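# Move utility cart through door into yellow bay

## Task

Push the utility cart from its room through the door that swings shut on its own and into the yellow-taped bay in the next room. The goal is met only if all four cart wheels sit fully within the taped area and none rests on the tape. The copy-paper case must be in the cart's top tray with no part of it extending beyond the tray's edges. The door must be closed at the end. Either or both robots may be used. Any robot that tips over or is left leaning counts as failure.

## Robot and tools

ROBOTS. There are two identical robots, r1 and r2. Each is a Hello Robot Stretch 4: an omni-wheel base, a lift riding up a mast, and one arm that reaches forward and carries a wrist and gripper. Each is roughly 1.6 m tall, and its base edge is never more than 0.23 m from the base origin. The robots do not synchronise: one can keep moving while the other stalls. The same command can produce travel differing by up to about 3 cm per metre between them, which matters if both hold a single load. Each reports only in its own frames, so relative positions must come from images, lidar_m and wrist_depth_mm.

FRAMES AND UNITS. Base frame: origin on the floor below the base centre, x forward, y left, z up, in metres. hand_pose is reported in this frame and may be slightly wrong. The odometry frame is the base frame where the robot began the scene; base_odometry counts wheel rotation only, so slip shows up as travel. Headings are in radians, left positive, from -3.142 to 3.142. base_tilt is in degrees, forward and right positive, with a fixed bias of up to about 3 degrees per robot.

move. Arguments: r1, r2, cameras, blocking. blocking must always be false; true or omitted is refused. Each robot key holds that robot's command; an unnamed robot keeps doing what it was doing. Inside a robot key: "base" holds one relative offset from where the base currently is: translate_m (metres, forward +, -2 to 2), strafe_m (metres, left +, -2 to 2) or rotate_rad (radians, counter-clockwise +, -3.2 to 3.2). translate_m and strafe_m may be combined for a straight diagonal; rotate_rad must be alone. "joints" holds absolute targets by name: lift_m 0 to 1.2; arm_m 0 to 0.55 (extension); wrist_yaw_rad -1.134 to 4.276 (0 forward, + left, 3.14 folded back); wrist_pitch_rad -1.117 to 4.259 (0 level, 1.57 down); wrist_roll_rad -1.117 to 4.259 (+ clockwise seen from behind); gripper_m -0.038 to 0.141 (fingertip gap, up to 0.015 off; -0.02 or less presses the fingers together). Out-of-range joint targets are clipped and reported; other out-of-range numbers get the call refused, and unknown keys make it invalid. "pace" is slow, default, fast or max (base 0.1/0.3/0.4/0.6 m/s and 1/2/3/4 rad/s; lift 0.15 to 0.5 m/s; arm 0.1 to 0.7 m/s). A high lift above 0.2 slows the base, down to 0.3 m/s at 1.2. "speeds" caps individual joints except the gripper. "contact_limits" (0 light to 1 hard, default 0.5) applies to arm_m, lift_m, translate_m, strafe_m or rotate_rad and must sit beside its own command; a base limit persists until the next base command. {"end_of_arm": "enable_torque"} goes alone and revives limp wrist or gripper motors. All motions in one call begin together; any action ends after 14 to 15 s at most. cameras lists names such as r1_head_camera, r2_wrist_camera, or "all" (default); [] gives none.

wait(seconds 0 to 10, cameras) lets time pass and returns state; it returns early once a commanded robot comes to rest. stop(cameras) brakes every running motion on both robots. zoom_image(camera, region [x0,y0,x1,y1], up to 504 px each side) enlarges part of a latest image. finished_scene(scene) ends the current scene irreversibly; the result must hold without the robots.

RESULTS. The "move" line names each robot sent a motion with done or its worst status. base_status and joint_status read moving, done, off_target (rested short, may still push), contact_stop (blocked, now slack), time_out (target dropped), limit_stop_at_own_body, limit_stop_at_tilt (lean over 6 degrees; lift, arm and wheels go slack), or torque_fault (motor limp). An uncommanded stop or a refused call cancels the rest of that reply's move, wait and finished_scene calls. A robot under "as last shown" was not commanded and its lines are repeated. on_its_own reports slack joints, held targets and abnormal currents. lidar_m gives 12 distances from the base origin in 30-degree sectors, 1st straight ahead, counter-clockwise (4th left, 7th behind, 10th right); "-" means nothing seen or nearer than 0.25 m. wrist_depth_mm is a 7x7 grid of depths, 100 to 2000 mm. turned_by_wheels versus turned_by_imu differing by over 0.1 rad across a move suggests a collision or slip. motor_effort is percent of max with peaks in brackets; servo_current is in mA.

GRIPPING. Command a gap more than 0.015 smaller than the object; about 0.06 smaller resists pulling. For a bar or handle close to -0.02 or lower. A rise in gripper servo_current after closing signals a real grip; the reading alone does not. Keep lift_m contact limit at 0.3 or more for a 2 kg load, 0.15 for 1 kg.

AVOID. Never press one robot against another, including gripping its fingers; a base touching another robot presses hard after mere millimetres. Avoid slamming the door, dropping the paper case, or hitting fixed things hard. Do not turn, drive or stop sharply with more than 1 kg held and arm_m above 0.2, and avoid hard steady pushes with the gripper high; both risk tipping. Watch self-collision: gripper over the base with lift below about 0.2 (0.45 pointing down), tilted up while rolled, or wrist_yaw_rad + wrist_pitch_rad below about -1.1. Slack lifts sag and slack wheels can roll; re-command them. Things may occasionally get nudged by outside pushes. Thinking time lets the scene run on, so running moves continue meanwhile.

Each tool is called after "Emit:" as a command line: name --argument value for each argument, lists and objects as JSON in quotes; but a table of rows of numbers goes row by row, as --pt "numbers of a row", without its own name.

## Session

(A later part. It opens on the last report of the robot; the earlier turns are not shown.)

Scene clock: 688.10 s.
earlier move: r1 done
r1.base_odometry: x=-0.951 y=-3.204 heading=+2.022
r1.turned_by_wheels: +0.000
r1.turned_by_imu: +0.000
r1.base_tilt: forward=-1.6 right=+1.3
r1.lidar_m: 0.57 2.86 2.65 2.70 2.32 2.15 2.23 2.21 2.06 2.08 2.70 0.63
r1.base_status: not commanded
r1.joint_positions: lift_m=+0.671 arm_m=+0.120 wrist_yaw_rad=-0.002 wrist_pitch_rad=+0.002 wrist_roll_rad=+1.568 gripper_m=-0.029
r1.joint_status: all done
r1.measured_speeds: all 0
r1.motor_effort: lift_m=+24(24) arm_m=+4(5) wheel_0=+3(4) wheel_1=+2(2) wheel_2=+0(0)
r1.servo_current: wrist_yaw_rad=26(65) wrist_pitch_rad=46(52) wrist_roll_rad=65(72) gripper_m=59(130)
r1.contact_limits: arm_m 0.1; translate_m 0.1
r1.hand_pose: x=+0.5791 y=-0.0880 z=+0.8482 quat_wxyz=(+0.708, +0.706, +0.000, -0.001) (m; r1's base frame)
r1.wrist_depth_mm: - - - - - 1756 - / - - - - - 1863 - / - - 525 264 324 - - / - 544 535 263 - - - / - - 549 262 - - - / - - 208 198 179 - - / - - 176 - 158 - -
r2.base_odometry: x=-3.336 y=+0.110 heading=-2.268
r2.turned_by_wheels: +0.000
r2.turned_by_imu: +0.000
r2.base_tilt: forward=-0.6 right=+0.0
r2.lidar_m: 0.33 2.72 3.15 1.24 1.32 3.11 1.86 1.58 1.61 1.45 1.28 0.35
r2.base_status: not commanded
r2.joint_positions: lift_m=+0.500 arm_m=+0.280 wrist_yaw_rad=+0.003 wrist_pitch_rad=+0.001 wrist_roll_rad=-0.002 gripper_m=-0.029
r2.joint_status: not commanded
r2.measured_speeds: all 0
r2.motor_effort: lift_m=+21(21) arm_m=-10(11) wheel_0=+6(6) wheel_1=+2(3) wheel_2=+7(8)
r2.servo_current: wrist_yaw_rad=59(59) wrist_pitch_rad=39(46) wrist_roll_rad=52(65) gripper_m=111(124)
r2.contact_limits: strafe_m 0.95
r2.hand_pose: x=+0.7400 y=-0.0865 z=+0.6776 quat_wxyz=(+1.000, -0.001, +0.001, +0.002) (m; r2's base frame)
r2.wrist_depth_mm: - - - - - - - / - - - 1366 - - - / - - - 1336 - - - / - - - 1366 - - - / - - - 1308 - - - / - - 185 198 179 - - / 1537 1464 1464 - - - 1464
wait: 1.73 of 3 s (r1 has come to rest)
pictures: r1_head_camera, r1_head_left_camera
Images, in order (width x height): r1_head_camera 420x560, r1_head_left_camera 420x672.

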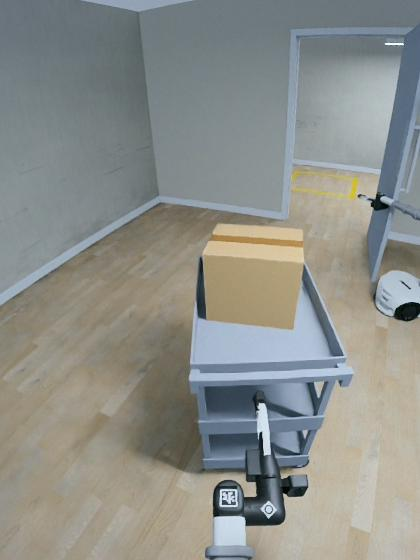

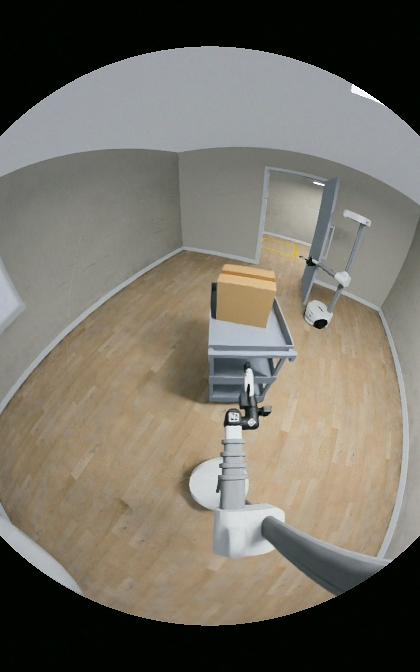

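Emit:
wait --seconds 0 --cameras '["r1_wrist_camera","r1_head_camera"]'

Emit:
zoom_image --camera "r1_head_camera" --region '[160, 210, 380, 480]'

Scene clock: 693.37 s.
r1.base_odometry: x=-0.951 y=-3.204 heading=+2.022
r1.turned_by_wheels: +0.000
r1.turned_by_imu: +0.000
r1.base_tilt: forward=-1.6 right=+1.3
r1.lidar_m: 0.57 2.84 2.64 2.68 2.31 2.15 2.21 2.22 2.06 2.11 2.73 0.62
r1.base_status: not commanded
r1.joint_positions: lift_m=+0.671 arm_m=+0.120 wrist_yaw_rad=-0.002 wrist_pitch_rad=+0.002 wrist_roll_rad=+1.568 gripper_m=-0.029
r1.joint_status: all done
r1.measured_speeds: all 0
r1.motor_effort: lift_m=+24(24) arm_m=+4(5) wheel_0=+3(4) wheel_1=+2(2) wheel_2=+0(0)
r1.servo_current: wrist_yaw_rad=65(65) wrist_pitch_rad=39(52) wrist_roll_rad=52(72) gripper_m=65(130)
r1.contact_limits: arm_m 0.1; translate_m 0.1
r1.hand_pose: x=+0.5791 y=-0.0880 z=+0.8482 quat_wxyz=(+0.708, +0.706, +0.000, -0.001) (m; r1's base frame)
r1.wrist_depth_mm: - - - - - 1808 - / - - - - - 1808 - / - - 521 263 324 - - / - 539 535 263 - - - / - - 554 262 - - - / - - 209 198 179 - - / - - 176 - 158 - -
r2.base_odometry: x=-3.336 y=+0.110 heading=-2.268
r2.turned_by_wheels: +0.000
r2.turned_by_imu: +0.000
r2.base_tilt: forward=-0.7 right=+0.0
r2.lidar_m: 0.33 2.73 3.15 1.23 1.34 3.12 1.82 1.60 1.60 1.47 1.27 0.33
r2.base_status: not commanded
r2.joint_positions: lift_m=+0.500 arm_m=+0.280 wrist_yaw_rad=+0.003 wrist_pitch_rad=+0.001 wrist_roll_rad=-0.002 gripper_m=-0.029
r2.joint_status: not commanded
r2.measured_speeds: all 0
r2.motor_effort: lift_m=+21(21) arm_m=-11(11) wheel_0=+6(6) wheel_1=+2(3) wheel_2=+7(8)
r2.servo_current: wrist_yaw_rad=39(59) wrist_pitch_rad=39(46) wrist_roll_rad=46(65) gripper_m=104(124)
r2.contact_limits: strafe_m 0.95
r2.hand_pose: x=+0.7400 y=-0.0865 z=+0.6776 quat_wxyz=(+1.000, -0.001, +0.001, +0.002) (m; r2's base frame)
r2.wrist_depth_mm: - - - - - - - / - - - 1336 - - - / - - - 1308 - - - / - - - 1336 - - - / - - - 1308 - - - / - - 185 199 179 - - / 1537 1499 1499 - - - 1430
pictures: r1_head_camera, r1_wrist_camera
Images, in order (width x height): r1_head_camera 420x560, r1_wrist_camera 616x392.

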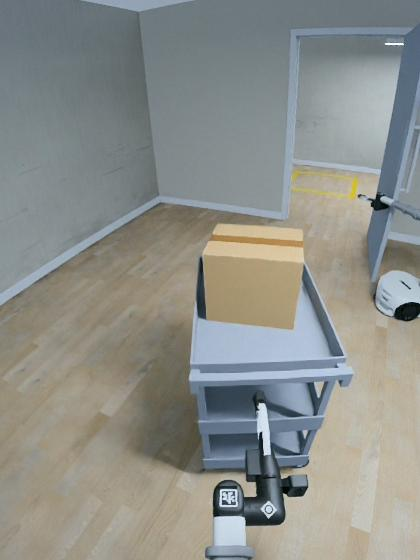

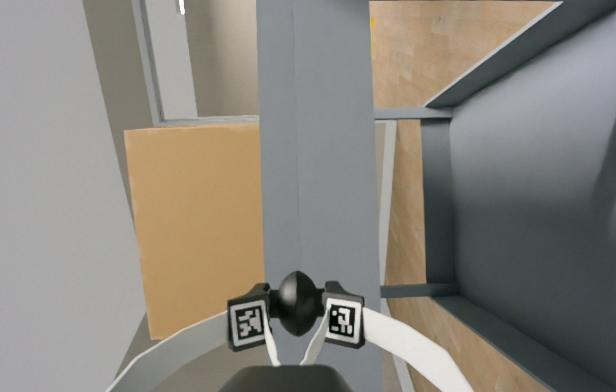

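Scaled by 1.867 from the camera's 420x560 image, which has a finer 600x800 frame.

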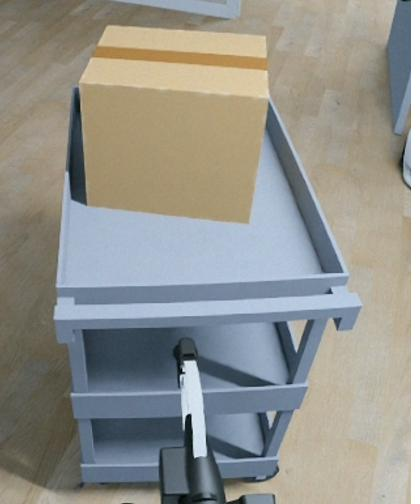

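Emit:
move --r1 '{"joints":{"gripper_m":0.12}}' --blocking false --cameras '[]'

Emit:
wait --seconds 3 --cameras '[]'

Emit:
move --r1 '{"base":{"translate_m":0.075},"contact_limits":{"translate_m":0.2},"pace":"slow"}' --blocking false --cameras '[]'

Emit:
wait --seconds 2.5 --cameras '[]'

Emit:
move --r1 '{"joints":{"gripper_m":-0.03}}' --blocking false --cameras '[]'

Emit:
wait --seconds 3 --cameras '["r1_head_camera"]'

Emit:
zoom_image --camera "r1_head_camera" --region '[160, 130, 420, 480]'

Scene clock: 701.27 s.
move: r1 moving
r1.base_odometry: x=-0.951 y=-3.204 heading=+2.022
r1.turned_by_wheels: +0.000
r1.turned_by_imu: +0.000
r1.base_tilt: forward=-1.6 right=+1.3
r1.lidar_m: 0.59 2.88 2.62 2.71 2.31 2.17 2.21 2.22 2.06 2.10 2.71 0.59
r1.base_status: not commanded
r1.joint_positions: lift_m=+0.671 arm_m=+0.120 wrist_yaw_rad=-0.002 wrist_pitch_rad=+0.002 wrist_roll_rad=+1.568 gripper_m=-0.004
r1.joint_status: gripper_m moving
r1.measured_speeds: all 0
r1.motor_effort: lift_m=+24(24) arm_m=+4(5) wheel_0=+3(3) wheel_1=+2(2) wheel_2=+0(0)
r1.servo_current: wrist_yaw_rad=46(59) wrist_pitch_rad=33(46) wrist_roll_rad=52(52) gripper_m=72(72)
r1.contact_limits: arm_m 0.1; translate_m 0.1
r1.hand_pose: x=+0.5791 y=-0.0880 z=+0.8482 quat_wxyz=(+0.708, +0.706, +0.000, -0.001) (m; r1's base frame)
r1.wrist_depth_mm: - - - - - 1808 - / - - - - - 1808 - / - - 525 264 325 - - / - 544 530 263 - - - / - - 549 263 - - - / - - 564 202 181 - - / - - 181 147 144 1464 -
r2: as last shown
r2.base_tilt: forward=-0.7 right=+0.1
r2.lidar_m: 0.32 2.71 3.16 1.24 1.33 3.10 1.81 1.57 1.60 1.48 1.28 0.36
r2.motor_effort: lift_m=+21(21) arm_m=-10(11) wheel_0=+5(6) wheel_1=+2(2) wheel_2=+7(7)
r2.servo_current: wrist_yaw_rad=52(52) wrist_pitch_rad=39(46) wrist_roll_rad=59(59) gripper_m=111(111)
r2.contact_limits: strafe_m 0.95
r2.wrist_depth_mm: - - - - - - - / - - - 1336 - - - / - - - 1366 - - - / - - - 1308 - - - / - - - 1308 - - - / - - 185 198 179 - - / 1499 1464 1430 - - - 1464
pictures: none
No camera images: "cameras" was empty.

Scene clock: 703.00 s.
earlier move: r1 done
r1.base_odometry: x=-0.951 y=-3.204 heading=+2.022
r1.turned_by_wheels: +0.000
r1.turned_by_imu: +0.000
r1.base_tilt: forward=-1.6 right=+1.3
r1.lidar_m: 0.59 2.85 2.63 2.68 2.32 2.17 2.20 2.20 2.07 2.10 2.71 0.62
r1.base_status: not commanded
r1.joint_positions: lift_m=+0.671 arm_m=+0.120 wrist_yaw_rad=-0.002 wrist_pitch_rad=+0.002 wrist_roll_rad=+1.568 gripper_m=+0.120
r1.joint_status: all done
r1.measured_speeds: all 0
r1.motor_effort: lift_m=+24(24) arm_m=+5(5) wheel_0=+3(4) wheel_1=+2(2) wheel_2=+0(0)
r1.servo_current: wrist_yaw_rad=72(72) wrist_pitch_rad=39(46) wrist_roll_rad=46(65) gripper_m=46(91)
r1.contact_limits: arm_m 0.1; translate_m 0.1
r1.hand_pose: x=+0.5791 y=-0.0880 z=+0.8482 quat_wxyz=(+0.708, +0.706, +0.000, -0.001) (m; r1's base frame)
r1.wrist_depth_mm: - - - - - 1808 - / - - - - - 1808 - / - - 525 263 325 - - / - 544 535 262 - - - / - - 549 263 322 - - / - 559 574 262 195 196 - / - - - 144 - 1921 -
r2.base_odometry: x=-3.336 y=+0.110 heading=-2.268
r2.turned_by_wheels: +0.000
r2.turned_by_imu: +0.000
r2.base_tilt: forward=-0.7 right=+0.0
r2.lidar_m: 0.31 2.74 3.15 1.25 1.35 3.11 1.83 1.59 1.58 1.47 1.27 0.31
r2.base_status: not commanded
r2.joint_positions: lift_m=+0.500 arm_m=+0.280 wrist_yaw_rad=+0.003 wrist_pitch_rad=+0.001 wrist_roll_rad=-0.002 gripper_m=-0.029
r2.joint_status: not commanded
r2.measured_speeds: all 0
r2.motor_effort: lift_m=+21(22) arm_m=-11(11) wheel_0=+6(6) wheel_1=+2(3) wheel_2=+7(8)
r2.servo_current: wrist_yaw_rad=52(65) wrist_pitch_rad=39(52) wrist_roll_rad=52(65) gripper_m=104(117)
r2.contact_limits: strafe_m 0.95
r2.hand_pose: x=+0.7400 y=-0.0865 z=+0.6776 quat_wxyz=(+1.000, -0.001, +0.001, +0.002) (m; r2's base frame)
r2.wrist_depth_mm: - - - - - - - / - - - 1366 - - - / - - - 1336 - - - / - - - 1366 - - - / - - - 1281 - - - / - - 185 199 179 - - / 1537 1464 1464 - - - 1430
wait: 1.73 of 3 s (r1 has come to rest)
pictures: none
No camera images: "cameras" was empty.

Scene clock: 703.50 s.
move: r1 moving
r1.base_odometry: x=-0.956 y=-3.192 heading=+2.022
r1.turned_by_wheels: +0.000
r1.turned_by_imu: +0.000
r1.base_tilt: forward=-1.6 right=+1.3
r1.lidar_m: 0.57 2.87 2.62 2.68 2.33 2.17 2.23 2.22 2.06 2.12 2.73 0.60
r1.base_status: translate_m moving
r1.joint_positions: lift_m=+0.671 arm_m=+0.120 wrist_yaw_rad=-0.002 wrist_pitch_rad=+0.002 wrist_roll_rad=+1.568 gripper_m=+0.120
r1.joint_status: not commanded
r1.measured_speeds: translate_m=+0.049 strafe_m=+0.000 rotate_rad=-0.002 lift_m=+0.000 arm_m=+0.000 wrist_yaw_rad=+0.000 wrist_pitch_rad=+0.000 wrist_roll_rad=+0.000
r1.motor_effort: lift_m=+24(24) arm_m=+4(5) wheel_0=+5(7) wheel_1=+3(7) wheel_2=-6(7)
r1.servo_current: wrist_yaw_rad=39(72) wrist_pitch_rad=39(46) wrist_roll_rad=46(65) gripper_m=46(46)
r1.contact_limits: arm_m 0.1; translate_m 0.2
r1.hand_pose: x=+0.5791 y=-0.0880 z=+0.8482 quat_wxyz=(+0.708, +0.706, +0.000, -0.001) (m; r1's base frame)
r1.wrist_depth_mm: - - - - - 1808 - / - - - - - 1808 - / - - 512 - 312 - - / - 530 525 252 - - - / - - 549 252 312 - - / - 549 554 252 193 196 - / - - - 145 - 1863 -
r2: as last shown
r2.base_tilt: forward=-0.6 right=+0.0
r2.lidar_m: 0.33 2.73 3.16 1.21 1.35 3.11 1.83 1.60 1.59 1.48 1.27 0.34
r2.motor_effort: lift_m=+21(21) arm_m=-10(11) wheel_0=+6(6) wheel_1=+2(3) wheel_2=+7(7)
r2.servo_current: wrist_yaw_rad=39(59) wrist_pitch_rad=46(46) wrist_roll_rad=39(52) gripper_m=111(111)
r2.contact_limits: strafe_m 0.95
r2.wrist_depth_mm: - - - - - - - / - - - 1397 - - - / - - - 1366 - - - / - - - 1366 - - - / - - - 1308 - - - / - - 185 198 179 - - / 1537 1464 1464 - - - 1430
pictures: none
No camera images: "cameras" was empty.

Scene clock: 705.00 s.
earlier move: r1 done
r1.base_odometry: x=-0.984 y=-3.136 heading=+2.022
r1.turned_by_wheels: +0.000
r1.turned_by_imu: +0.000
r1.base_tilt: forward=-1.6 right=+1.3
r1.lidar_m: 0.51 2.84 2.59 2.67 2.40 2.23 2.29 2.23 2.08 2.13 2.78 0.56
r1.base_status: done
r1.joint_positions: lift_m=+0.671 arm_m=+0.120 wrist_yaw_rad=-0.002 wrist_pitch_rad=+0.002 wrist_roll_rad=+1.568 gripper_m=+0.120
r1.joint_status: not commanded
r1.measured_speeds: all 0
r1.motor_effort: lift_m=+24(24) arm_m=+4(5) wheel_0=+4(8) wheel_1=+3(7) wheel_2=-2(7)
r1.servo_current: wrist_yaw_rad=52(72) wrist_pitch_rad=46(52) wrist_roll_rad=52(65) gripper_m=46(46)
r1.contact_limits: arm_m 0.1; translate_m 0.2
r1.hand_pose: x=+0.5791 y=-0.0880 z=+0.8482 quat_wxyz=(+0.708, +0.706, +0.000, -0.001) (m; r1's base frame)
r1.wrist_depth_mm: - - - 250 251 1808 - / - - - 250 250 1756 - / - 445 449 248 250 - - / - 462 462 249 250 - - / - 477 477 249 249 - - / - 484 488 248 197 196 - / - - - 145 248 1921 -
r2.base_odometry: x=-3.336 y=+0.110 heading=-2.268
r2.turned_by_wheels: +0.000
r2.turned_by_imu: +0.000
r2.base_tilt: forward=-0.7 right=+0.0
r2.lidar_m: 0.31 2.74 3.15 1.25 1.33 3.09 1.84 1.60 1.58 1.46 1.28 0.36
r2.base_status: not commanded
r2.joint_positions: lift_m=+0.500 arm_m=+0.280 wrist_yaw_rad=+0.003 wrist_pitch_rad=+0.001 wrist_roll_rad=-0.002 gripper_m=-0.029
r2.joint_status: not commanded
r2.measured_speeds: all 0
r2.motor_effort: lift_m=+21(21) arm_m=-10(11) wheel_0=+6(6) wheel_1=+2(3) wheel_2=+7(7)
r2.servo_current: wrist_yaw_rad=33(59) wrist_pitch_rad=46(52) wrist_roll_rad=39(59) gripper_m=111(117)
r2.contact_limits: strafe_m 0.95
r2.hand_pose: x=+0.7400 y=-0.0865 z=+0.6776 quat_wxyz=(+1.000, -0.001, +0.001, +0.002) (m; r2's base frame)
r2.wrist_depth_mm: - - - - - - - / - - - 1336 - - - / - - - 1336 - - - / - - - 1366 - - - / - - - 1308 - - - / - - 185 199 179 - - / 1499 1499 1464 - - - 1430
wait: 1.50 of 2.5 s (r1 has come to rest)
pictures: none
No camera images: "cameras" was empty.

Scene clock: 705.50 s.
move: r1 moving
r1.base_odometry: x=-0.984 y=-3.136 heading=+2.022
r1.turned_by_wheels: +0.000
r1.turned_by_imu: +0.000
r1.base_tilt: forward=-1.6 right=+1.2
r1.lidar_m: 0.52 2.83 2.58 2.68 2.40 2.24 2.28 2.24 2.09 2.14 2.75 0.55
r1.base_status: not commanded
r1.joint_positions: lift_m=+0.671 arm_m=+0.120 wrist_yaw_rad=-0.002 wrist_pitch_rad=+0.002 wrist_roll_rad=+1.568 gripper_m=+0.106
r1.joint_status: gripper_m moving
r1.measured_speeds: all 0
r1.motor_effort: lift_m=+24(24) arm_m=+4(5) wheel_0=+4(5) wheel_1=+3(3) wheel_2=-2(2)
r1.servo_current: wrist_yaw_rad=39(59) wrist_pitch_rad=33(46) wrist_roll_rad=39(65) gripper_m=91(91)
r1.contact_limits: arm_m 0.1; translate_m 0.2
r1.hand_pose: x=+0.5791 y=-0.0880 z=+0.8482 quat_wxyz=(+0.708, +0.706, +0.000, -0.001) (m; r1's base frame)
r1.wrist_depth_mm: - - - 249 251 1808 - / - - - 250 250 1808 - / - 452 445 248 249 - - / - 462 455 250 249 - - / - 477 473 249 249 - - / - 484 213 247 198 - - / - - - 142 250 1808 -
r2: as last shown
r2.base_tilt: forward=-0.6 right=+0.0
r2.lidar_m: 0.31 2.73 3.15 1.23 1.32 3.09 1.83 1.59 1.59 1.45 1.28 0.35
r2.motor_effort: lift_m=+21(21) arm_m=-10(11) wheel_0=+5(6) wheel_1=+2(2) wheel_2=+7(7)
r2.servo_current: wrist_yaw_rad=52(52) wrist_pitch_rad=39(46) wrist_roll_rad=52(59) gripper_m=104(117)
r2.contact_limits: strafe_m 0.95
r2.wrist_depth_mm: - - - - - - - / - - - 1336 - - - / - - - 1336 - - - / - - - 1366 - - - / - - - 1308 - - - / - - 185 198 179 - - / 1537 1430 1464 - - - 1464
pictures: none
No camera images: "cameras" was empty.

Scene clock: 707.23 s.
earlier move: r1 done
r1.base_odometry: x=-0.984 y=-3.136 heading=+2.022
r1.turned_by_wheels: +0.000
r1.turned_by_imu: +0.000
r1.base_tilt: forward=-1.5 right=+1.3
r1.lidar_m: 0.51 2.82 2.62 2.63 2.41 2.23 2.26 2.25 2.08 2.14 2.75 0.56
r1.base_status: not commanded
r1.joint_positions: lift_m=+0.671 arm_m=+0.120 wrist_yaw_rad=+0.000 wrist_pitch_rad=-0.001 wrist_roll_rad=+1.568 gripper_m=-0.029
r1.joint_status: all done
r1.measured_speeds: all 0
r1.motor_effort: lift_m=+23(24) arm_m=-4(5) wheel_0=+3(5) wheel_1=+2(3) wheel_2=+1(2)
r1.servo_current: wrist_yaw_rad=46(72) wrist_pitch_rad=46(46) wrist_roll_rad=52(65) gripper_m=98(195)
r1.contact_limits: arm_m 0.1; translate_m 0.2
r1.hand_pose: x=+0.5793 y=-0.0875 z=+0.8491 quat_wxyz=(+0.708, +0.706, +0.000, +0.000) (m; r1's base frame)
r1.wrist_depth_mm: - - - 246 246 1756 - / - - - 246 246 1808 - / - 452 449 245 247 - - / - 466 459 246 244 - - / - 484 477 244 244 - - / - - 195 195 180 - - / - 150 - 186 245 138 -
r2.base_odometry: x=-3.336 y=+0.110 heading=-2.268
r2.turned_by_wheels: +0.000
r2.turned_by_imu: +0.000
r2.base_tilt: forward=-0.6 right=+0.0
r2.lidar_m: 0.33 2.72 3.16 1.24 1.30 3.10 1.84 1.59 1.60 1.48 1.28 0.35
r2.base_status: not commanded
r2.joint_positions: lift_m=+0.500 arm_m=+0.280 wrist_yaw_rad=+0.003 wrist_pitch_rad=+0.001 wrist_roll_rad=-0.002 gripper_m=-0.029
r2.joint_status: not commanded
r2.measured_speeds: all 0
r2.motor_effort: lift_m=+21(21) arm_m=-10(11) wheel_0=+6(6) wheel_1=+2(3) wheel_2=+8(8)
r2.servo_current: wrist_yaw_rad=46(59) wrist_pitch_rad=39(46) wrist_roll_rad=46(65) gripper_m=111(117)
r2.contact_limits: strafe_m 0.95
r2.hand_pose: x=+0.7400 y=-0.0865 z=+0.6776 quat_wxyz=(+1.000, -0.001, +0.001, +0.002) (m; r2's base frame)
r2.wrist_depth_mm: - - - - - - - / - - - 1308 - - - / - - - 1366 - - - / - - - 1397 - - - / - - - 1308 - - - / - - 185 198 179 - - / 1537 1430 1464 - - - 1430
wait: 1.73 of 3 s (r1 has come to rest)
pictures: r1_head_camera
Images, in order (width x height): r1_head_camera 420x560.

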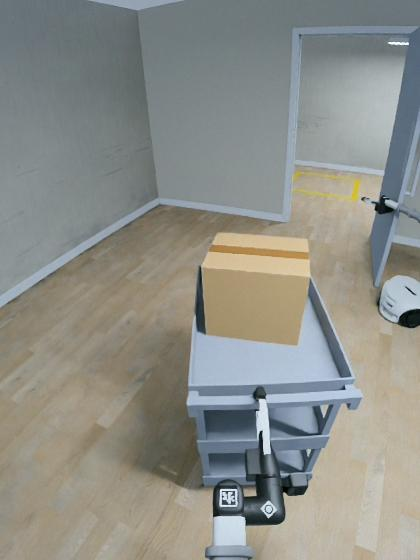

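Scaled by 1.440 from the camera's 420x560 image, which has a finer 600x800 frame.

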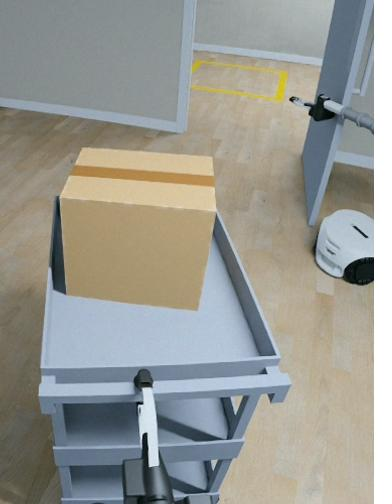

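Emit:
move --r1 '{"base":{"strafe_m":0.11},"contact_limits":{"strafe_m":0.7}}' --blocking false --cameras '[]'

Emit:
wait --seconds 3 --cameras '[]'

Emit:
move --r1 '{"base":{"rotate_rad":-0.11},"contact_limits":{"rotate_rad":0.7}}' --blocking false --cameras '[]'

Emit:
wait --seconds 2 --cameras '[]'

Emit:
move --r1 '{"base":{"strafe_m":0.11},"contact_limits":{"strafe_m":0.7}}' --blocking false --cameras '[]'

Emit:
wait --seconds 3 --cameras '[]'

Emit:
move --r1 '{"base":{"rotate_rad":-0.11},"contact_limits":{"rotate_rad":0.7}}' --blocking false --cameras '[]'

Emit:
wait --seconds 2 --cameras '["r1_head_camera"]'

Scene clock: 740.20 s.
move: r1 moving
r1.base_odometry: x=-1.016 y=-3.152 heading=+2.021
r1.turned_by_wheels: -0.001
r1.turned_by_imu: -0.003
r1.base_tilt: forward=-1.6 right=+1.3
r1.lidar_m: 0.51 2.78 2.57 2.63 2.39 2.21 2.26 2.29 2.13 2.17 2.79 0.54
r1.base_status: strafe_m moving
r1.joint_positions: lift_m=+0.671 arm_m=+0.120 wrist_yaw_rad=-0.004 wrist_pitch_rad=-0.001 wrist_roll_rad=+1.568 gripper_m=-0.029
r1.joint_status: not commanded
r1.measured_speeds: translate_m=-0.002 strafe_m=+0.143 rotate_rad=-0.002 lift_m=+0.000 arm_m=+0.000 wrist_yaw_rad=-0.038 wrist_pitch_rad=+0.000 wrist_roll_rad=+0.000
r1.motor_effort: lift_m=+22(23) arm_m=-4(4) wheel_0=-19(19) wheel_1=+7(8) wheel_2=+0(2)
r1.servo_current: wrist_yaw_rad=59(59) wrist_pitch_rad=33(46) wrist_roll_rad=46(52) gripper_m=78(98)
r1.contact_limits: arm_m 0.1; strafe_m 0.7
r1.hand_pose: x=+0.5789 y=-0.0887 z=+0.8491 quat_wxyz=(+0.708, +0.706, -0.002, -0.001) (m; r1's base frame)
r1.wrist_depth_mm: - - - 258 258 1708 - / - - - 256 257 1921 - / - 459 459 255 255 - - / - 469 469 250 252 - - / - 480 480 251 250 - - / - - 186 196 178 - - / - 151 504 189 247 1708 -
r2: as last shown
r2.turned_by_imu: +0.005
r2.base_tilt: forward=-0.7 right=+0.1
r2.lidar_m: 0.32 2.72 3.17 1.23 1.33 3.10 1.85 1.59 1.60 1.45 1.29 0.34
r2.motor_effort: lift_m=+21(21) arm_m=-11(11) wheel_0=+5(6) wheel_1=+2(2) wheel_2=+7(8)
r2.servo_current: wrist_yaw_rad=59(59) wrist_pitch_rad=46(46) wrist_roll_rad=52(59) gripper_m=111(117)
r2.contact_limits: strafe_m 0.95
r2.wrist_depth_mm: - - - - - - - / - - - 1336 - - - / - - - 1336 - - - / - - - 1366 - - - / - - - 1336 - - - / - - 185 198 179 - - / 1537 1430 1430 - - - 1464
pictures: none
No camera images: "cameras" was empty.

Scene clock: 741.23 s.
earlier move: r1 done
r1.base_odometry: x=-1.083 y=-3.184 heading=+2.022
r1.turned_by_wheels: +0.000
r1.turned_by_imu: +0.001
r1.base_tilt: forward=-1.6 right=+1.3
r1.lidar_m: 0.52 2.72 2.51 2.57 2.35 2.19 2.26 2.35 2.18 2.26 2.87 0.55
r1.base_status: done
r1.joint_positions: lift_m=+0.671 arm_m=+0.120 wrist_yaw_rad=-0.006 wrist_pitch_rad=-0.001 wrist_roll_rad=+1.568 gripper_m=-0.029
r1.joint_status: not commanded
r1.measured_speeds: all 0
r1.motor_effort: lift_m=+23(23) arm_m=+1(4) wheel_0=-4(19) wheel_1=+0(8) wheel_2=-3(5)
r1.servo_current: wrist_yaw_rad=59(72) wrist_pitch_rad=39(46) wrist_roll_rad=52(65) gripper_m=72(98)
r1.contact_limits: arm_m 0.1; strafe_m 0.7
r1.hand_pose: x=+0.5788 y=-0.0891 z=+0.8491 quat_wxyz=(+0.708, +0.706, -0.002, -0.002) (m; r1's base frame)
r1.wrist_depth_mm: - - - 235 235 - - / - - 433 236 237 - - / - 449 449 238 239 - - / - 473 466 241 241 - - / - 492 484 210 242 - - / - - 191 193 180 1863 - / - 152 - 149 248 137 1281
r2.base_odometry: x=-3.336 y=+0.110 heading=-2.268
r2.turned_by_wheels: +0.000
r2.turned_by_imu: +0.000
r2.base_tilt: forward=-0.7 right=+0.0
r2.lidar_m: 0.32 2.76 3.17 1.24 1.34 3.12 1.83 1.56 1.59 1.47 1.28 0.35
r2.base_status: not commanded
r2.joint_positions: lift_m=+0.500 arm_m=+0.280 wrist_yaw_rad=+0.003 wrist_pitch_rad=+0.001 wrist_roll_rad=-0.002 gripper_m=-0.029
r2.joint_status: not commanded
r2.measured_speeds: all 0
r2.motor_effort: lift_m=+21(22) arm_m=-10(11) wheel_0=+6(6) wheel_1=+2(3) wheel_2=+7(8)
r2.servo_current: wrist_yaw_rad=39(59) wrist_pitch_rad=39(46) wrist_roll_rad=39(59) gripper_m=117(117)
r2.contact_limits: strafe_m 0.95
r2.hand_pose: x=+0.7400 y=-0.0865 z=+0.6776 quat_wxyz=(+1.000, -0.001, +0.001, +0.002) (m; r2's base frame)
r2.wrist_depth_mm: - - - - - - - / - - - 1336 - - - / - - - 1308 - - - / - - - 1308 - - - / - - - 1281 - - - / - - 185 198 179 - - / 1537 1430 1464 - - - 1430
wait: 1.03 of 3 s (r1 has come to rest)
pictures: none
No camera images: "cameras" was empty.

Scene clock: 741.73 s.
move: r1 moving
r1.base_odometry: x=-1.083 y=-3.184 heading=+1.912
r1.turned_by_wheels: -0.109
r1.turned_by_imu: -0.110
r1.base_tilt: forward=-1.6 right=+1.3
r1.lidar_m: 0.52 2.85 2.52 2.51 2.47 2.17 2.19 2.46 2.19 2.21 2.65 0.57
r1.base_status: rotate_rad moving
r1.joint_positions: lift_m=+0.671 arm_m=+0.120 wrist_yaw_rad=+0.007 wrist_pitch_rad=-0.001 wrist_roll_rad=+1.568 gripper_m=-0.029
r1.joint_status: not commanded
r1.measured_speeds: translate_m=+0.000 strafe_m=-0.001 rotate_rad=-0.003 lift_m=+0.000 arm_m=+0.000 wrist_yaw_rad=-0.008 wrist_pitch_rad=+0.000 wrist_roll_rad=+0.000
r1.motor_effort: lift_m=+23(23) arm_m=+0(3) wheel_0=+5(12) wheel_1=+0(8) wheel_2=+7(9)
r1.servo_current: wrist_yaw_rad=52(59) wrist_pitch_rad=39(46) wrist_roll_rad=52(65) gripper_m=72(78)
r1.contact_limits: arm_m 0.1; rotate_rad 0.7
r1.hand_pose: x=+0.5799 y=-0.0854 z=+0.8491 quat_wxyz=(+0.708, +0.706, +0.002, +0.003) (m; r1's base frame)
r1.wrist_depth_mm: - - - 252 253 1808 - / - - - 251 250 1983 - / - 455 455 248 249 - - / - 466 466 247 248 - - / - 480 473 245 246 - - / - 496 195 195 179 - - / - 150 - 148 242 138 -
r2: as last shown
r2.base_tilt: forward=-0.7 right=+0.1
r2.lidar_m: 0.33 2.73 3.13 1.24 1.35 3.12 1.83 1.59 1.59 1.49 1.26 0.35
r2.motor_effort: lift_m=+21(21) arm_m=-10(11) wheel_0=+6(6) wheel_1=+2(3) wheel_2=+7(7)
r2.servo_current: wrist_yaw_rad=46(52) wrist_pitch_rad=39(46) wrist_roll_rad=52(59) gripper_m=117(117)
r2.contact_limits: strafe_m 0.95
r2.wrist_depth_mm: - - - - - - - / - - - 1336 - - - / - - - 1308 - - - / - - - 1336 - - - / - - - 1308 - - - / - - 185 198 179 - - / 1537 1464 1464 - - - 1430
pictures: none
No camera images: "cameras" was empty.

Scene clock: 742.07 s.
earlier move: r1 done
r1.base_odometry: x=-1.083 y=-3.184 heading=+1.912
r1.turned_by_wheels: +0.000
r1.turned_by_imu: +0.000
r1.base_tilt: forward=-1.6 right=+1.3
r1.lidar_m: 0.51 2.84 2.50 2.52 2.45 2.19 2.20 2.45 2.21 2.20 2.64 0.54
r1.base_status: done
r1.joint_positions: lift_m=+0.671 arm_m=+0.120 wrist_yaw_rad=+0.005 wrist_pitch_rad=-0.001 wrist_roll_rad=+1.568 gripper_m=-0.029
r1.joint_status: not commanded
r1.measured_speeds: all 0
r1.motor_effort: lift_m=+23(23) arm_m=-4(4) wheel_0=+3(12) wheel_1=-1(8) wheel_2=+6(9)
r1.servo_current: wrist_yaw_rad=59(72) wrist_pitch_rad=39(46) wrist_roll_rad=46(65) gripper_m=78(78)
r1.contact_limits: arm_m 0.1; rotate_rad 0.7
r1.hand_pose: x=+0.5798 y=-0.0859 z=+0.8491 quat_wxyz=(+0.708, +0.706, +0.002, +0.002) (m; r1's base frame)
r1.wrist_depth_mm: - - - 253 252 1808 - / - - - 251 249 1863 - / - 452 449 248 249 - - / - 466 462 247 247 - - / - 484 477 245 246 - - / - 492 195 195 181 - - / - 151 - 149 242 137 -
r2.base_odometry: x=-3.336 y=+0.110 heading=-2.268
r2.turned_by_wheels: +0.000
r2.turned_by_imu: +0.000
r2.base_tilt: forward=-0.7 right=+0.1
r2.lidar_m: 0.33 2.69 3.13 1.26 1.34 3.08 1.84 1.60 1.59 1.45 1.29 0.33
r2.base_status: not commanded
r2.joint_positions: lift_m=+0.500 arm_m=+0.280 wrist_yaw_rad=+0.003 wrist_pitch_rad=+0.001 wrist_roll_rad=-0.002 gripper_m=-0.029
r2.joint_status: not commanded
r2.measured_speeds: all 0
r2.motor_effort: lift_m=+21(21) arm_m=-10(11) wheel_0=+6(6) wheel_1=+2(3) wheel_2=+7(7)
r2.servo_current: wrist_yaw_rad=46(59) wrist_pitch_rad=46(46) wrist_roll_rad=46(59) gripper_m=111(117)
r2.contact_limits: strafe_m 0.95
r2.hand_pose: x=+0.7400 y=-0.0865 z=+0.6776 quat_wxyz=(+1.000, -0.001, +0.001, +0.002) (m; r2's base frame)
r2.wrist_depth_mm: - - - - - - - / - - - 1336 - - - / - - - 1308 - - - / - - - 1336 - - - / - - - 1308 - - - / - - 185 199 179 - - / 1576 1464 1464 - - - 1464
wait: 0.33 of 2 s (r1 has come to rest)
pictures: none
No camera images: "cameras" was empty.

Scene clock: 742.57 s.
move: r1 moving
r1.base_odometry: x=-1.117 y=-3.196 heading=+1.911
r1.turned_by_wheels: -0.001
r1.turned_by_imu: -0.001
r1.base_tilt: forward=-1.6 right=+1.3
r1.lidar_m: 0.51 2.83 2.48 2.50 2.47 2.18 2.19 2.50 2.21 2.23 2.70 0.55
r1.base_status: strafe_m moving
r1.joint_positions: lift_m=+0.671 arm_m=+0.120 wrist_yaw_rad=-0.002 wrist_pitch_rad=-0.001 wrist_roll_rad=+1.568 gripper_m=-0.029
r1.joint_status: not commanded
r1.measured_speeds: translate_m=+0.000 strafe_m=+0.138 rotate_rad=-0.006 lift_m=+0.000 arm_m=+0.000 wrist_yaw_rad=-0.048 wrist_pitch_rad=+0.000 wrist_roll_rad=+0.000
r1.motor_effort: lift_m=+22(23) arm_m=-4(4) wheel_0=-15(15) wheel_1=+6(8) wheel_2=+1(5)
r1.servo_current: wrist_yaw_rad=33(65) wrist_pitch_rad=33(46) wrist_roll_rad=39(59) gripper_m=72(78)
r1.contact_limits: arm_m 0.1; strafe_m 0.7
r1.hand_pose: x=+0.5791 y=-0.0881 z=+0.8491 quat_wxyz=(+0.708, +0.706, -0.001, -0.001) (m; r1's base frame)
r1.wrist_depth_mm: - - - 262 262 1808 - / - - - 256 258 1983 - / - 462 459 252 255 - - / - 469 466 250 250 - - / - 484 469 246 247 - - / - 488 186 194 179 - - / - 150 492 148 241 138 -
r2: as last shown
r2.base_tilt: forward=-0.7 right=+0.0
r2.lidar_m: 0.32 2.72 3.16 1.24 1.36 3.13 1.81 1.60 1.59 1.49 1.26 0.34
r2.motor_effort: lift_m=+21(21) arm_m=-10(11) wheel_0=+6(6) wheel_1=+2(2) wheel_2=+7(7)
r2.servo_current: wrist_yaw_rad=46(59) wrist_pitch_rad=46(46) wrist_roll_rad=52(59) gripper_m=111(111)
r2.contact_limits: strafe_m 0.95
r2.wrist_depth_mm: - - - - - - - / - - - 1336 - - - / - - - 1336 - - - / - - - 1336 - - - / - - - 1308 - - - / - - 185 199 179 - - / 1576 1464 1499 - - - 1464
pictures: none
No camera images: "cameras" was empty.

Scene clock: 743.60 s.
earlier move: r1 done
r1.base_odometry: x=-1.186 y=-3.221 heading=+1.912
r1.turned_by_wheels: +0.000
r1.turned_by_imu: +0.000
r1.base_tilt: forward=-1.6 right=+1.2
r1.lidar_m: 0.50 2.76 2.40 2.43 2.43 2.16 2.15 2.58 2.29 2.32 2.75 0.53
r1.base_status: done
r1.joint_positions: lift_m=+0.671 arm_m=+0.120 wrist_yaw_rad=-0.005 wrist_pitch_rad=-0.001 wrist_roll_rad=+1.568 gripper_m=-0.029
r1.joint_status: not commanded
r1.measured_speeds: all 0
r1.motor_effort: lift_m=+22(23) arm_m=-4(4) wheel_0=-4(19) wheel_1=-1(8) wheel_2=-3(5)
r1.servo_current: wrist_yaw_rad=46(72) wrist_pitch_rad=39(46) wrist_roll_rad=52(59) gripper_m=65(78)
r1.contact_limits: arm_m 0.1; strafe_m 0.7
r1.hand_pose: x=+0.5788 y=-0.0889 z=+0.8491 quat_wxyz=(+0.708, +0.706, -0.002, -0.002) (m; r1's base frame)
r1.wrist_depth_mm: - - - 224 224 1708 - / - - 424 224 224 - - / - 433 436 225 227 - - / - 445 445 228 227 - - / - 469 466 228 229 - - / - 496 185 185 183 1863 - / - 158 - 142 231 1499 1255
r2.base_odometry: x=-3.336 y=+0.110 heading=-2.268
r2.turned_by_wheels: +0.000
r2.turned_by_imu: +0.000
r2.base_tilt: forward=-0.7 right=+0.1
r2.lidar_m: 0.33 2.72 3.17 1.30 1.36 3.10 1.82 1.59 1.60 1.47 1.28 0.34
r2.base_status: not commanded
r2.joint_positions: lift_m=+0.500 arm_m=+0.280 wrist_yaw_rad=+0.003 wrist_pitch_rad=+0.001 wrist_roll_rad=-0.002 gripper_m=-0.029
r2.joint_status: not commanded
r2.measured_speeds: all 0
r2.motor_effort: lift_m=+21(21) arm_m=-10(11) wheel_0=+6(6) wheel_1=+2(3) wheel_2=+7(8)
r2.servo_current: wrist_yaw_rad=39(59) wrist_pitch_rad=39(46) wrist_roll_rad=39(65) gripper_m=111(117)
r2.contact_limits: strafe_m 0.95
r2.hand_pose: x=+0.7400 y=-0.0865 z=+0.6776 quat_wxyz=(+1.000, -0.001, +0.001, +0.002) (m; r2's base frame)
r2.wrist_depth_mm: - - - - - - - / - - - 1336 - - - / - - - 1366 - - - / - - - 1366 - - - / - - - 1308 - - - / - - 185 198 179 - - / 1576 1464 1464 - - - 1430
wait: 1.03 of 3 s (r1 has come to rest)
pictures: none
No camera images: "cameras" was empty.

Scene clock: 744.10 s.
move: r1 moving
r1.base_odometry: x=-1.186 y=-3.221 heading=+1.803
r1.turned_by_wheels: -0.109
r1.turned_by_imu: -0.109
r1.base_tilt: forward=-1.6 right=+1.3
r1.lidar_m: 0.50 2.94 2.46 2.41 2.57 2.17 2.17 2.52 2.31 2.30 2.61 0.55
r1.base_status: rotate_rad moving
r1.joint_positions: lift_m=+0.671 arm_m=+0.120 wrist_yaw_rad=+0.008 wrist_pitch_rad=-0.003 wrist_roll_rad=+1.568 gripper_m=-0.029
r1.joint_status: not commanded
r1.measured_speeds: translate_m=-0.001 strafe_m=+0.000 rotate_rad=-0.002 lift_m=+0.000 arm_m=+0.000 wrist_yaw_rad=+0.000 wrist_pitch_rad=+0.000 wrist_roll_rad=+0.000
r1.motor_effort: lift_m=+21(22) arm_m=-4(4) wheel_0=+6(12) wheel_1=+2(9) wheel_2=+7(8)
r1.servo_current: wrist_yaw_rad=59(78) wrist_pitch_rad=39(46) wrist_roll_rad=46(65) gripper_m=65(65)
r1.contact_limits: arm_m 0.1; rotate_rad 0.7
r1.hand_pose: x=+0.5800 y=-0.0852 z=+0.8498 quat_wxyz=(+0.708, +0.706, +0.002, +0.004) (m; r1's base frame)
r1.wrist_depth_mm: - - - 236 237 1756 1336 / - - - 235 236 1808 - / - 445 436 233 234 - - / - 455 449 231 233 - - / - 466 459 230 231 - - / - 477 198 183 229 - - / - 156 484 - 226 - -
r2: as last shown
r2.base_tilt: forward=-0.6 right=+0.1
r2.lidar_m: 0.31 2.74 3.16 1.27 1.35 3.11 1.83 1.58 1.59 1.48 1.28 0.34
r2.motor_effort: lift_m=+21(21) arm_m=-10(10) wheel_0=+5(6) wheel_1=+2(2) wheel_2=+7(8)
r2.servo_current: wrist_yaw_rad=52(59) wrist_pitch_rad=39(46) wrist_roll_rad=46(52) gripper_m=111(111)
r2.contact_limits: strafe_m 0.95
r2.wrist_depth_mm: - - - - - - - / - - - 1308 - - - / - - - 1366 - - - / - - - 1366 - - - / - - - 1308 - - - / - - 186 198 179 - - / 1537 1430 1464 - - - 1464
pictures: none
No camera images: "cameras" was empty.

Scene clock: 744.43 s.
earlier move: r1 done
r1.base_odometry: x=-1.186 y=-3.221 heading=+1.803
r1.turned_by_wheels: +0.000
r1.turned_by_imu: +0.000
r1.base_tilt: forward=-1.6 right=+1.3
r1.lidar_m: 0.49 2.93 2.43 2.39 2.59 2.17 2.15 2.46 2.31 2.30 2.62 0.56
r1.base_status: done
r1.joint_positions: lift_m=+0.671 arm_m=+0.120 wrist_yaw_rad=+0.007 wrist_pitch_rad=-0.003 wrist_roll_rad=+1.568 gripper_m=-0.029
r1.joint_status: not commanded
r1.measured_speeds: all 0
r1.motor_effort: lift_m=+21(22) arm_m=-4(4) wheel_0=+4(12) wheel_1=+1(9) wheel_2=+3(8)
r1.servo_current: wrist_yaw_rad=65(78) wrist_pitch_rad=46(46) wrist_roll_rad=65(65) gripper_m=65(65)
r1.contact_limits: arm_m 0.1; rotate_rad 0.7
r1.hand_pose: x=+0.5799 y=-0.0854 z=+0.8498 quat_wxyz=(+0.708, +0.706, +0.001, +0.004) (m; r1's base frame)
r1.wrist_depth_mm: - - - 239 239 1708 1336 / - - - 236 236 1863 - / - 442 439 236 235 - - / - 455 452 232 233 - - / - 466 459 231 231 - - / - 473 198 183 229 - - / - 157 484 160 227 - -
r2.base_odometry: x=-3.336 y=+0.110 heading=-2.268
r2.turned_by_wheels: +0.000
r2.turned_by_imu: +0.000
r2.base_tilt: forward=-0.7 right=+0.1
r2.lidar_m: 0.33 2.71 3.16 1.29 1.34 3.09 1.83 1.59 1.61 1.47 1.29 0.34
r2.base_status: not commanded
r2.joint_positions: lift_m=+0.500 arm_m=+0.280 wrist_yaw_rad=+0.003 wrist_pitch_rad=+0.001 wrist_roll_rad=-0.002 gripper_m=-0.029
r2.joint_status: not commanded
r2.measured_speeds: all 0
r2.motor_effort: lift_m=+21(21) arm_m=-10(11) wheel_0=+6(6) wheel_1=+2(3) wheel_2=+7(8)
r2.servo_current: wrist_yaw_rad=39(59) wrist_pitch_rad=39(46) wrist_roll_rad=52(52) gripper_m=111(111)
r2.contact_limits: strafe_m 0.95
r2.hand_pose: x=+0.7400 y=-0.0865 z=+0.6776 quat_wxyz=(+1.000, -0.001, +0.001, +0.002) (m; r2's base frame)
r2.wrist_depth_mm: - - - - - - - / - - - 1366 - - - / - - - 1336 - - - / - - - 1366 - - - / - - - 1336 - - - / - - 185 198 179 - - / 1576 1430 1499 - - - 1464
wait: 0.33 of 2 s (r1 has come to rest)
pictures: r1_head_camera
Images, in order (width x height): r1_head_camera 420x560.

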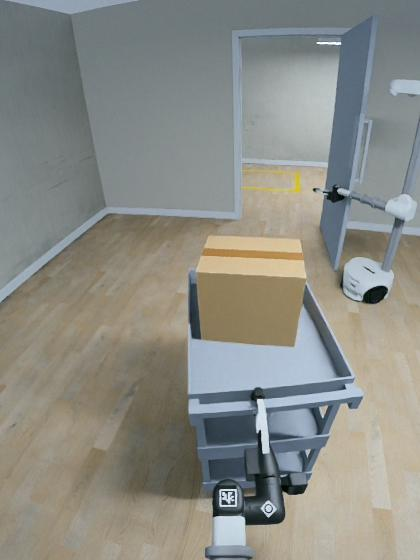

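Emit:
move --r1 '{"base":{"strafe_m":0.1},"contact_limits":{"strafe_m":0.7}}' --blocking false --cameras '[]'

Emit:
wait --seconds 3 --cameras '[]'

Emit:
move --r1 '{"base":{"rotate_rad":-0.2},"contact_limits":{"rotate_rad":0.7}}' --blocking false --cameras '[]'

Emit:
wait --seconds 2 --cameras '[]'

Emit:
move --r1 '{"base":{"strafe_m":0.1},"contact_limits":{"strafe_m":0.7}}' --blocking false --cameras '[]'

Emit:
wait --seconds 3 --cameras '["r1_head_camera"]'

Scene clock: 755.23 s.
move: r1 moving
r1.base_odometry: x=-1.221 y=-3.229 heading=+1.802
r1.turned_by_wheels: -0.001
r1.turned_by_imu: -0.001
r1.base_tilt: forward=-1.6 right=+1.3
r1.lidar_m: 0.49 2.88 2.43 2.36 2.56 2.16 2.13 2.49 2.34 2.32 2.64 0.52
r1.base_status: strafe_m moving
r1.joint_positions: lift_m=+0.671 arm_m=+0.120 wrist_yaw_rad=-0.002 wrist_pitch_rad=-0.003 wrist_roll_rad=+1.568 gripper_m=-0.029
r1.joint_status: not commanded
r1.measured_speeds: translate_m=-0.002 strafe_m=+0.138 rotate_rad=-0.004 lift_m=+0.000 arm_m=+0.000 wrist_yaw_rad=-0.045 wrist_pitch_rad=+0.000 wrist_roll_rad=+0.000
r1.motor_effort: lift_m=+21(21) arm_m=-4(4) wheel_0=-13(14) wheel_1=+9(9) wheel_2=+0(3)
r1.servo_current: wrist_yaw_rad=52(72) wrist_pitch_rad=46(46) wrist_roll_rad=52(59) gripper_m=59(65)
r1.contact_limits: arm_m 0.1; strafe_m 0.7
r1.hand_pose: x=+0.5791 y=-0.0881 z=+0.8498 quat_wxyz=(+0.708, +0.706, -0.002, +0.000) (m; r1's base frame)
r1.wrist_depth_mm: - - - 245 246 1708 1308 / - - - 243 243 1808 - / - 449 449 237 239 - - / - 452 449 234 236 - - / - 462 459 229 232 - - / - 469 184 182 229 - - / - 156 473 159 224 - -
r2: as last shown
r2.turned_by_imu: +0.001
r2.lidar_m: 0.30 2.73 3.15 1.28 1.36 3.09 1.85 1.58 1.59 1.49 1.28 0.34
r2.motor_effort: lift_m=+21(21) arm_m=-10(11) wheel_0=+6(6) wheel_1=+2(3) wheel_2=+7(7)
r2.servo_current: wrist_yaw_rad=46(65) wrist_pitch_rad=39(46) wrist_roll_rad=39(65) gripper_m=117(117)
r2.contact_limits: strafe_m 0.95
r2.wrist_depth_mm: - - - - - - - / - - - 1397 - - - / - - - 1336 - - - / - - - 1336 - - - / - - - 1308 - - - / - - 185 198 179 - - / 1576 1430 1464 - - - 1397
pictures: none
No camera images: "cameras" was empty.

Scene clock: 756.20 s.
earlier move: r1 done
r1.base_odometry: x=-1.284 y=-3.244 heading=+1.802
r1.turned_by_wheels: +0.000
r1.turned_by_imu: +0.000
r1.base_tilt: forward=-1.6 right=+1.3
r1.lidar_m: 0.49 2.80 2.36 2.30 2.58 2.13 2.14 2.48 2.39 2.36 2.68 0.53
r1.base_status: done
r1.joint_positions: lift_m=+0.671 arm_m=+0.120 wrist_yaw_rad=-0.007 wrist_pitch_rad=-0.003 wrist_roll_rad=+1.568 gripper_m=-0.029
r1.joint_status: not commanded
r1.measured_speeds: all 0
r1.motor_effort: lift_m=+21(21) arm_m=+4(4) wheel_0=-5(16) wheel_1=+1(9) wheel_2=-6(8)
r1.servo_current: wrist_yaw_rad=52(72) wrist_pitch_rad=46(52) wrist_roll_rad=52(59) gripper_m=52(65)
r1.contact_limits: arm_m 0.1; strafe_m 0.7
r1.hand_pose: x=+0.5787 y=-0.0894 z=+0.8498 quat_wxyz=(+0.708, +0.706, -0.003, -0.001) (m; r1's base frame)
r1.wrist_depth_mm: - - - 230 230 1863 - / - - - 229 230 - - / - 439 439 229 229 - - / - 452 455 229 229 - - / - 466 462 229 229 - - / - 484 198 180 227 809 - / - 156 - 140 227 1537 -
r2.base_odometry: x=-3.336 y=+0.110 heading=-2.268
r2.turned_by_wheels: +0.000
r2.turned_by_imu: +0.000
r2.base_tilt: forward=-0.7 right=+0.0
r2.lidar_m: 0.33 2.73 3.15 1.31 1.31 3.11 1.83 1.60 1.61 1.47 1.29 0.31
r2.base_status: not commanded
r2.joint_positions: lift_m=+0.500 arm_m=+0.280 wrist_yaw_rad=+0.003 wrist_pitch_rad=+0.001 wrist_roll_rad=-0.002 gripper_m=-0.029
r2.joint_status: not commanded
r2.measured_speeds: all 0
r2.motor_effort: lift_m=+21(21) arm_m=-10(11) wheel_0=+6(6) wheel_1=+2(3) wheel_2=+7(8)
r2.servo_current: wrist_yaw_rad=46(65) wrist_pitch_rad=39(46) wrist_roll_rad=52(65) gripper_m=117(117)
r2.contact_limits: strafe_m 0.95
r2.hand_pose: x=+0.7400 y=-0.0865 z=+0.6776 quat_wxyz=(+1.000, -0.001, +0.001, +0.002) (m; r2's base frame)
r2.wrist_depth_mm: - - - - - - - / - - - 1366 - - - / - - - 1366 - - - / - - - 1336 - - - / - - - 1308 - - - / - - 185 198 178 - - / 1499 1464 1464 - - - 1430
wait: 0.97 of 3 s (r1 has come to rest)
pictures: none
No camera images: "cameras" was empty.

Scene clock: 756.70 s.
move: r1 moving
r1.base_odometry: x=-1.284 y=-3.244 heading=+1.621
r1.turned_by_wheels: -0.181
r1.turned_by_imu: -0.181
r1.base_tilt: forward=-1.5 right=+1.3
r1.lidar_m: 0.46 3.23 2.42 2.30 2.44 2.17 2.13 2.26 2.45 2.38 2.52 0.55
r1.base_status: rotate_rad moving
r1.joint_positions: lift_m=+0.671 arm_m=+0.120 wrist_yaw_rad=+0.013 wrist_pitch_rad=-0.003 wrist_roll_rad=+1.568 gripper_m=-0.029
r1.joint_status: not commanded
r1.measured_speeds: translate_m=-0.001 strafe_m=-0.002 rotate_rad=-0.305 lift_m=+0.000 arm_m=+0.000 wrist_yaw_rad=+0.000 wrist_pitch_rad=+0.000 wrist_roll_rad=+0.000
r1.motor_effort: lift_m=+21(21) arm_m=-3(4) wheel_0=+11(15) wheel_1=+3(9) wheel_2=+12(14)
r1.servo_current: wrist_yaw_rad=65(78) wrist_pitch_rad=46(52) wrist_roll_rad=39(65) gripper_m=52(59)
r1.contact_limits: arm_m 0.1; rotate_rad 0.7
r1.hand_pose: x=+0.5804 y=-0.0837 z=+0.8498 quat_wxyz=(+0.708, +0.706, +0.003, +0.006) (m; r1's base frame)
r1.wrist_depth_mm: - - - 263 264 1708 1229 / - - - 256 257 1863 - / - - - 249 250 - - / - 459 455 240 243 - - / - 459 455 180 237 - - / - 459 198 182 230 - - / - 151 459 159 164 - -
r2: as last shown
r2.base_tilt: forward=-0.6 right=+0.1
r2.lidar_m: 0.32 2.72 3.15 1.30 1.33 3.11 1.83 1.61 1.60 1.46 1.26 0.35
r2.motor_effort: lift_m=+21(22) arm_m=-10(10) wheel_0=+6(6) wheel_1=+2(3) wheel_2=+7(8)
r2.servo_current: wrist_yaw_rad=46(59) wrist_pitch_rad=39(46) wrist_roll_rad=52(59) gripper_m=104(117)
r2.contact_limits: strafe_m 0.95
r2.wrist_depth_mm: - - - - - - - / - - - 1308 - - - / - - - 1336 - - - / - - - 1336 - - - / - - - 1281 - - - / - - 185 198 179 - - / 1499 1464 1464 - - - 1430
pictures: none
No camera images: "cameras" was empty.

Scene clock: 757.17 s.
earlier move: r1 done
r1.base_odometry: x=-1.284 y=-3.244 heading=+1.602
r1.turned_by_wheels: -0.019
r1.turned_by_imu: -0.019
r1.base_tilt: forward=-1.6 right=+1.2
r1.lidar_m: 0.45 3.28 2.44 2.31 2.44 2.22 2.14 2.25 2.48 2.39 2.50 0.59
r1.base_status: done
r1.joint_positions: lift_m=+0.671 arm_m=+0.120 wrist_yaw_rad=+0.003 wrist_pitch_rad=-0.003 wrist_roll_rad=+1.568 gripper_m=-0.029
r1.joint_status: not commanded
r1.measured_speeds: all 0
r1.motor_effort: lift_m=+21(21) arm_m=+4(4) wheel_0=+2(15) wheel_1=+0(9) wheel_2=-2(14)
r1.servo_current: wrist_yaw_rad=33(78) wrist_pitch_rad=39(52) wrist_roll_rad=46(65) gripper_m=52(59)
r1.contact_limits: arm_m 0.1; rotate_rad 0.7
r1.hand_pose: x=+0.5795 y=-0.0867 z=+0.8499 quat_wxyz=(+0.708, +0.706, +0.000, +0.002) (m; r1's base frame)
r1.wrist_depth_mm: - - - 1983 294 1756 1205 / - - - - 273 1808 1308 / - - - - 260 - - / - - 462 245 249 - - / - 455 455 181 238 - - / - 452 187 182 227 - - / - 156 439 163 216 - -
r2.base_odometry: x=-3.336 y=+0.110 heading=-2.268
r2.turned_by_wheels: +0.000
r2.turned_by_imu: +0.000
r2.base_tilt: forward=-0.6 right=+0.1
r2.lidar_m: 0.34 2.73 3.13 1.31 1.36 3.13 1.83 1.59 1.60 1.46 1.28 0.35
r2.base_status: not commanded
r2.joint_positions: lift_m=+0.500 arm_m=+0.280 wrist_yaw_rad=+0.003 wrist_pitch_rad=+0.001 wrist_roll_rad=-0.002 gripper_m=-0.029
r2.joint_status: not commanded
r2.measured_speeds: all 0
r2.motor_effort: lift_m=+21(22) arm_m=-10(10) wheel_0=+6(6) wheel_1=+2(3) wheel_2=+7(8)
r2.servo_current: wrist_yaw_rad=46(59) wrist_pitch_rad=39(46) wrist_roll_rad=52(59) gripper_m=111(117)
r2.contact_limits: strafe_m 0.95
r2.hand_pose: x=+0.7400 y=-0.0865 z=+0.6776 quat_wxyz=(+1.000, -0.001, +0.001, +0.002) (m; r2's base frame)
r2.wrist_depth_mm: - - - - - - - / - - - 1308 - - - / - - - 1366 - - - / - - - 1308 - - - / - - - 1308 - - - / - - 186 199 179 - - / 1499 1464 1464 - - - 1464
wait: 0.47 of 2 s (r1 has come to rest)
pictures: none
No camera images: "cameras" was empty.

Scene clock: 757.67 s.
move: r1 moving
r1.base_odometry: x=-1.320 y=-3.245 heading=+1.600
r1.turned_by_wheels: -0.001
r1.turned_by_imu: -0.002
r1.base_tilt: forward=-1.6 right=+1.3
r1.lidar_m: 0.44 3.24 2.40 2.27 2.40 2.21 2.12 2.26 2.50 2.41 2.53 0.57
r1.base_status: strafe_m moving
r1.joint_positions: lift_m=+0.671 arm_m=+0.120 wrist_yaw_rad=-0.006 wrist_pitch_rad=-0.003 wrist_roll_rad=+1.568 gripper_m=-0.029
r1.joint_status: not commanded
r1.measured_speeds: translate_m=-0.001 strafe_m=+0.140 rotate_rad=-0.001 lift_m=+0.000 arm_m=+0.000 wrist_yaw_rad=-0.034 wrist_pitch_rad=+0.000 wrist_roll_rad=+0.000
r1.motor_effort: lift_m=+21(21) arm_m=-2(4) wheel_0=-17(17) wheel_1=+7(10) wheel_2=-2(2)
r1.servo_current: wrist_yaw_rad=59(72) wrist_pitch_rad=46(52) wrist_roll_rad=39(65) gripper_m=52(59)
r1.contact_limits: arm_m 0.1; strafe_m 0.7
r1.hand_pose: x=+0.5788 y=-0.0890 z=+0.8499 quat_wxyz=(+0.708, +0.706, -0.003, -0.001) (m; r1's base frame)
r1.wrist_depth_mm: - - - - 304 1708 1205 / - - - - 279 1808 1336 / - - - - 263 - - / - - 469 245 251 - - / - 462 455 181 237 - - / - 445 187 181 226 - - / - 155 439 163 212 - -
r2: as last shown
r2.base_tilt: forward=-0.6 right=+0.0
r2.lidar_m: 0.32 2.75 3.16 1.32 1.37 3.13 1.84 1.59 1.59 1.46 1.28 0.34
r2.motor_effort: lift_m=+21(21) arm_m=-10(11) wheel_0=+6(6) wheel_1=+2(3) wheel_2=+7(7)
r2.servo_current: wrist_yaw_rad=46(52) wrist_pitch_rad=39(46) wrist_roll_rad=52(52) gripper_m=104(117)
r2.contact_limits: strafe_m 0.95
r2.wrist_depth_mm: - - - - - - - / - - - 1336 - - - / - - - 1336 - - - / - - - 1336 - - - / - - - 1281 - - - / - - 186 199 179 - - / 1576 1464 1430 - - - 1464
pictures: none
No camera images: "cameras" was empty.

Scene clock: 758.63 s.
earlier move: r1 done
r1.base_odometry: x=-1.383 y=-3.247 heading=+1.601
r1.turned_by_wheels: +0.000
r1.turned_by_imu: +0.000
r1.base_tilt: forward=-1.6 right=+1.3
r1.lidar_m: 0.47 3.14 2.31 2.22 2.29 2.21 2.11 2.25 2.58 2.49 2.59 0.56
r1.base_status: done
r1.joint_positions: lift_m=+0.671 arm_m=+0.120 wrist_yaw_rad=-0.010 wrist_pitch_rad=-0.003 wrist_roll_rad=+1.568 gripper_m=-0.029
r1.joint_status: not commanded
r1.measured_speeds: all 0
r1.motor_effort: lift_m=+21(21) arm_m=+4(4) wheel_0=-8(18) wheel_1=+0(10) wheel_2=-6(10)
r1.servo_current: wrist_yaw_rad=65(91) wrist_pitch_rad=46(52) wrist_roll_rad=59(65) gripper_m=59(65)
r1.contact_limits: arm_m 0.1; strafe_m 0.7
r1.hand_pose: x=+0.5783 y=-0.0904 z=+0.8499 quat_wxyz=(+0.708, +0.706, -0.005, -0.003) (m; r1's base frame)
r1.wrist_depth_mm: - - - - 277 1863 1308 / - - - 259 264 1808 - / - - - 250 253 - - / - 462 466 239 244 - - / - 462 455 177 235 - - / - 459 186 180 225 - - / - 156 452 160 215 - -
r2.base_odometry: x=-3.336 y=+0.110 heading=-2.268
r2.turned_by_wheels: +0.000
r2.turned_by_imu: +0.000
r2.base_tilt: forward=-0.7 right=+0.1
r2.lidar_m: 0.31 2.76 3.16 1.30 1.35 3.12 1.81 1.59 1.59 1.46 1.29 0.33
r2.base_status: not commanded
r2.joint_positions: lift_m=+0.500 arm_m=+0.280 wrist_yaw_rad=+0.003 wrist_pitch_rad=+0.001 wrist_roll_rad=-0.002 gripper_m=-0.029
r2.joint_status: not commanded
r2.measured_speeds: all 0
r2.motor_effort: lift_m=+21(21) arm_m=-10(11) wheel_0=+6(6) wheel_1=+2(3) wheel_2=+7(7)
r2.servo_current: wrist_yaw_rad=39(65) wrist_pitch_rad=39(46) wrist_roll_rad=46(59) gripper_m=111(117)
r2.contact_limits: strafe_m 0.95
r2.hand_pose: x=+0.7400 y=-0.0865 z=+0.6776 quat_wxyz=(+1.000, -0.001, +0.001, +0.002) (m; r2's base frame)
r2.wrist_depth_mm: - - - - - - - / - - - 1336 - - - / - - - 1336 - - - / - - - 1366 - - - / - - - 1336 - - - / - - 185 199 179 - - / 1537 1499 1499 - - - 1464
wait: 0.97 of 3 s (r1 has come to rest)
pictures: r1_head_camera
Images, in order (width x height): r1_head_camera 420x560.

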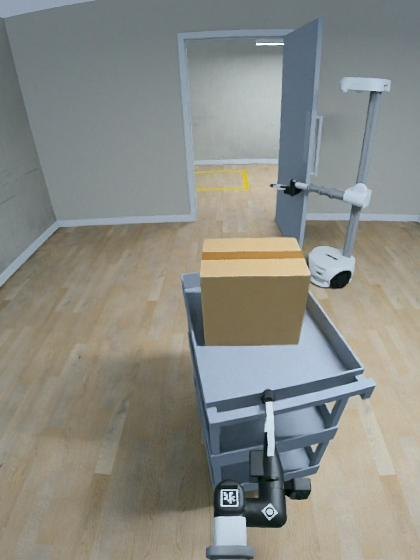

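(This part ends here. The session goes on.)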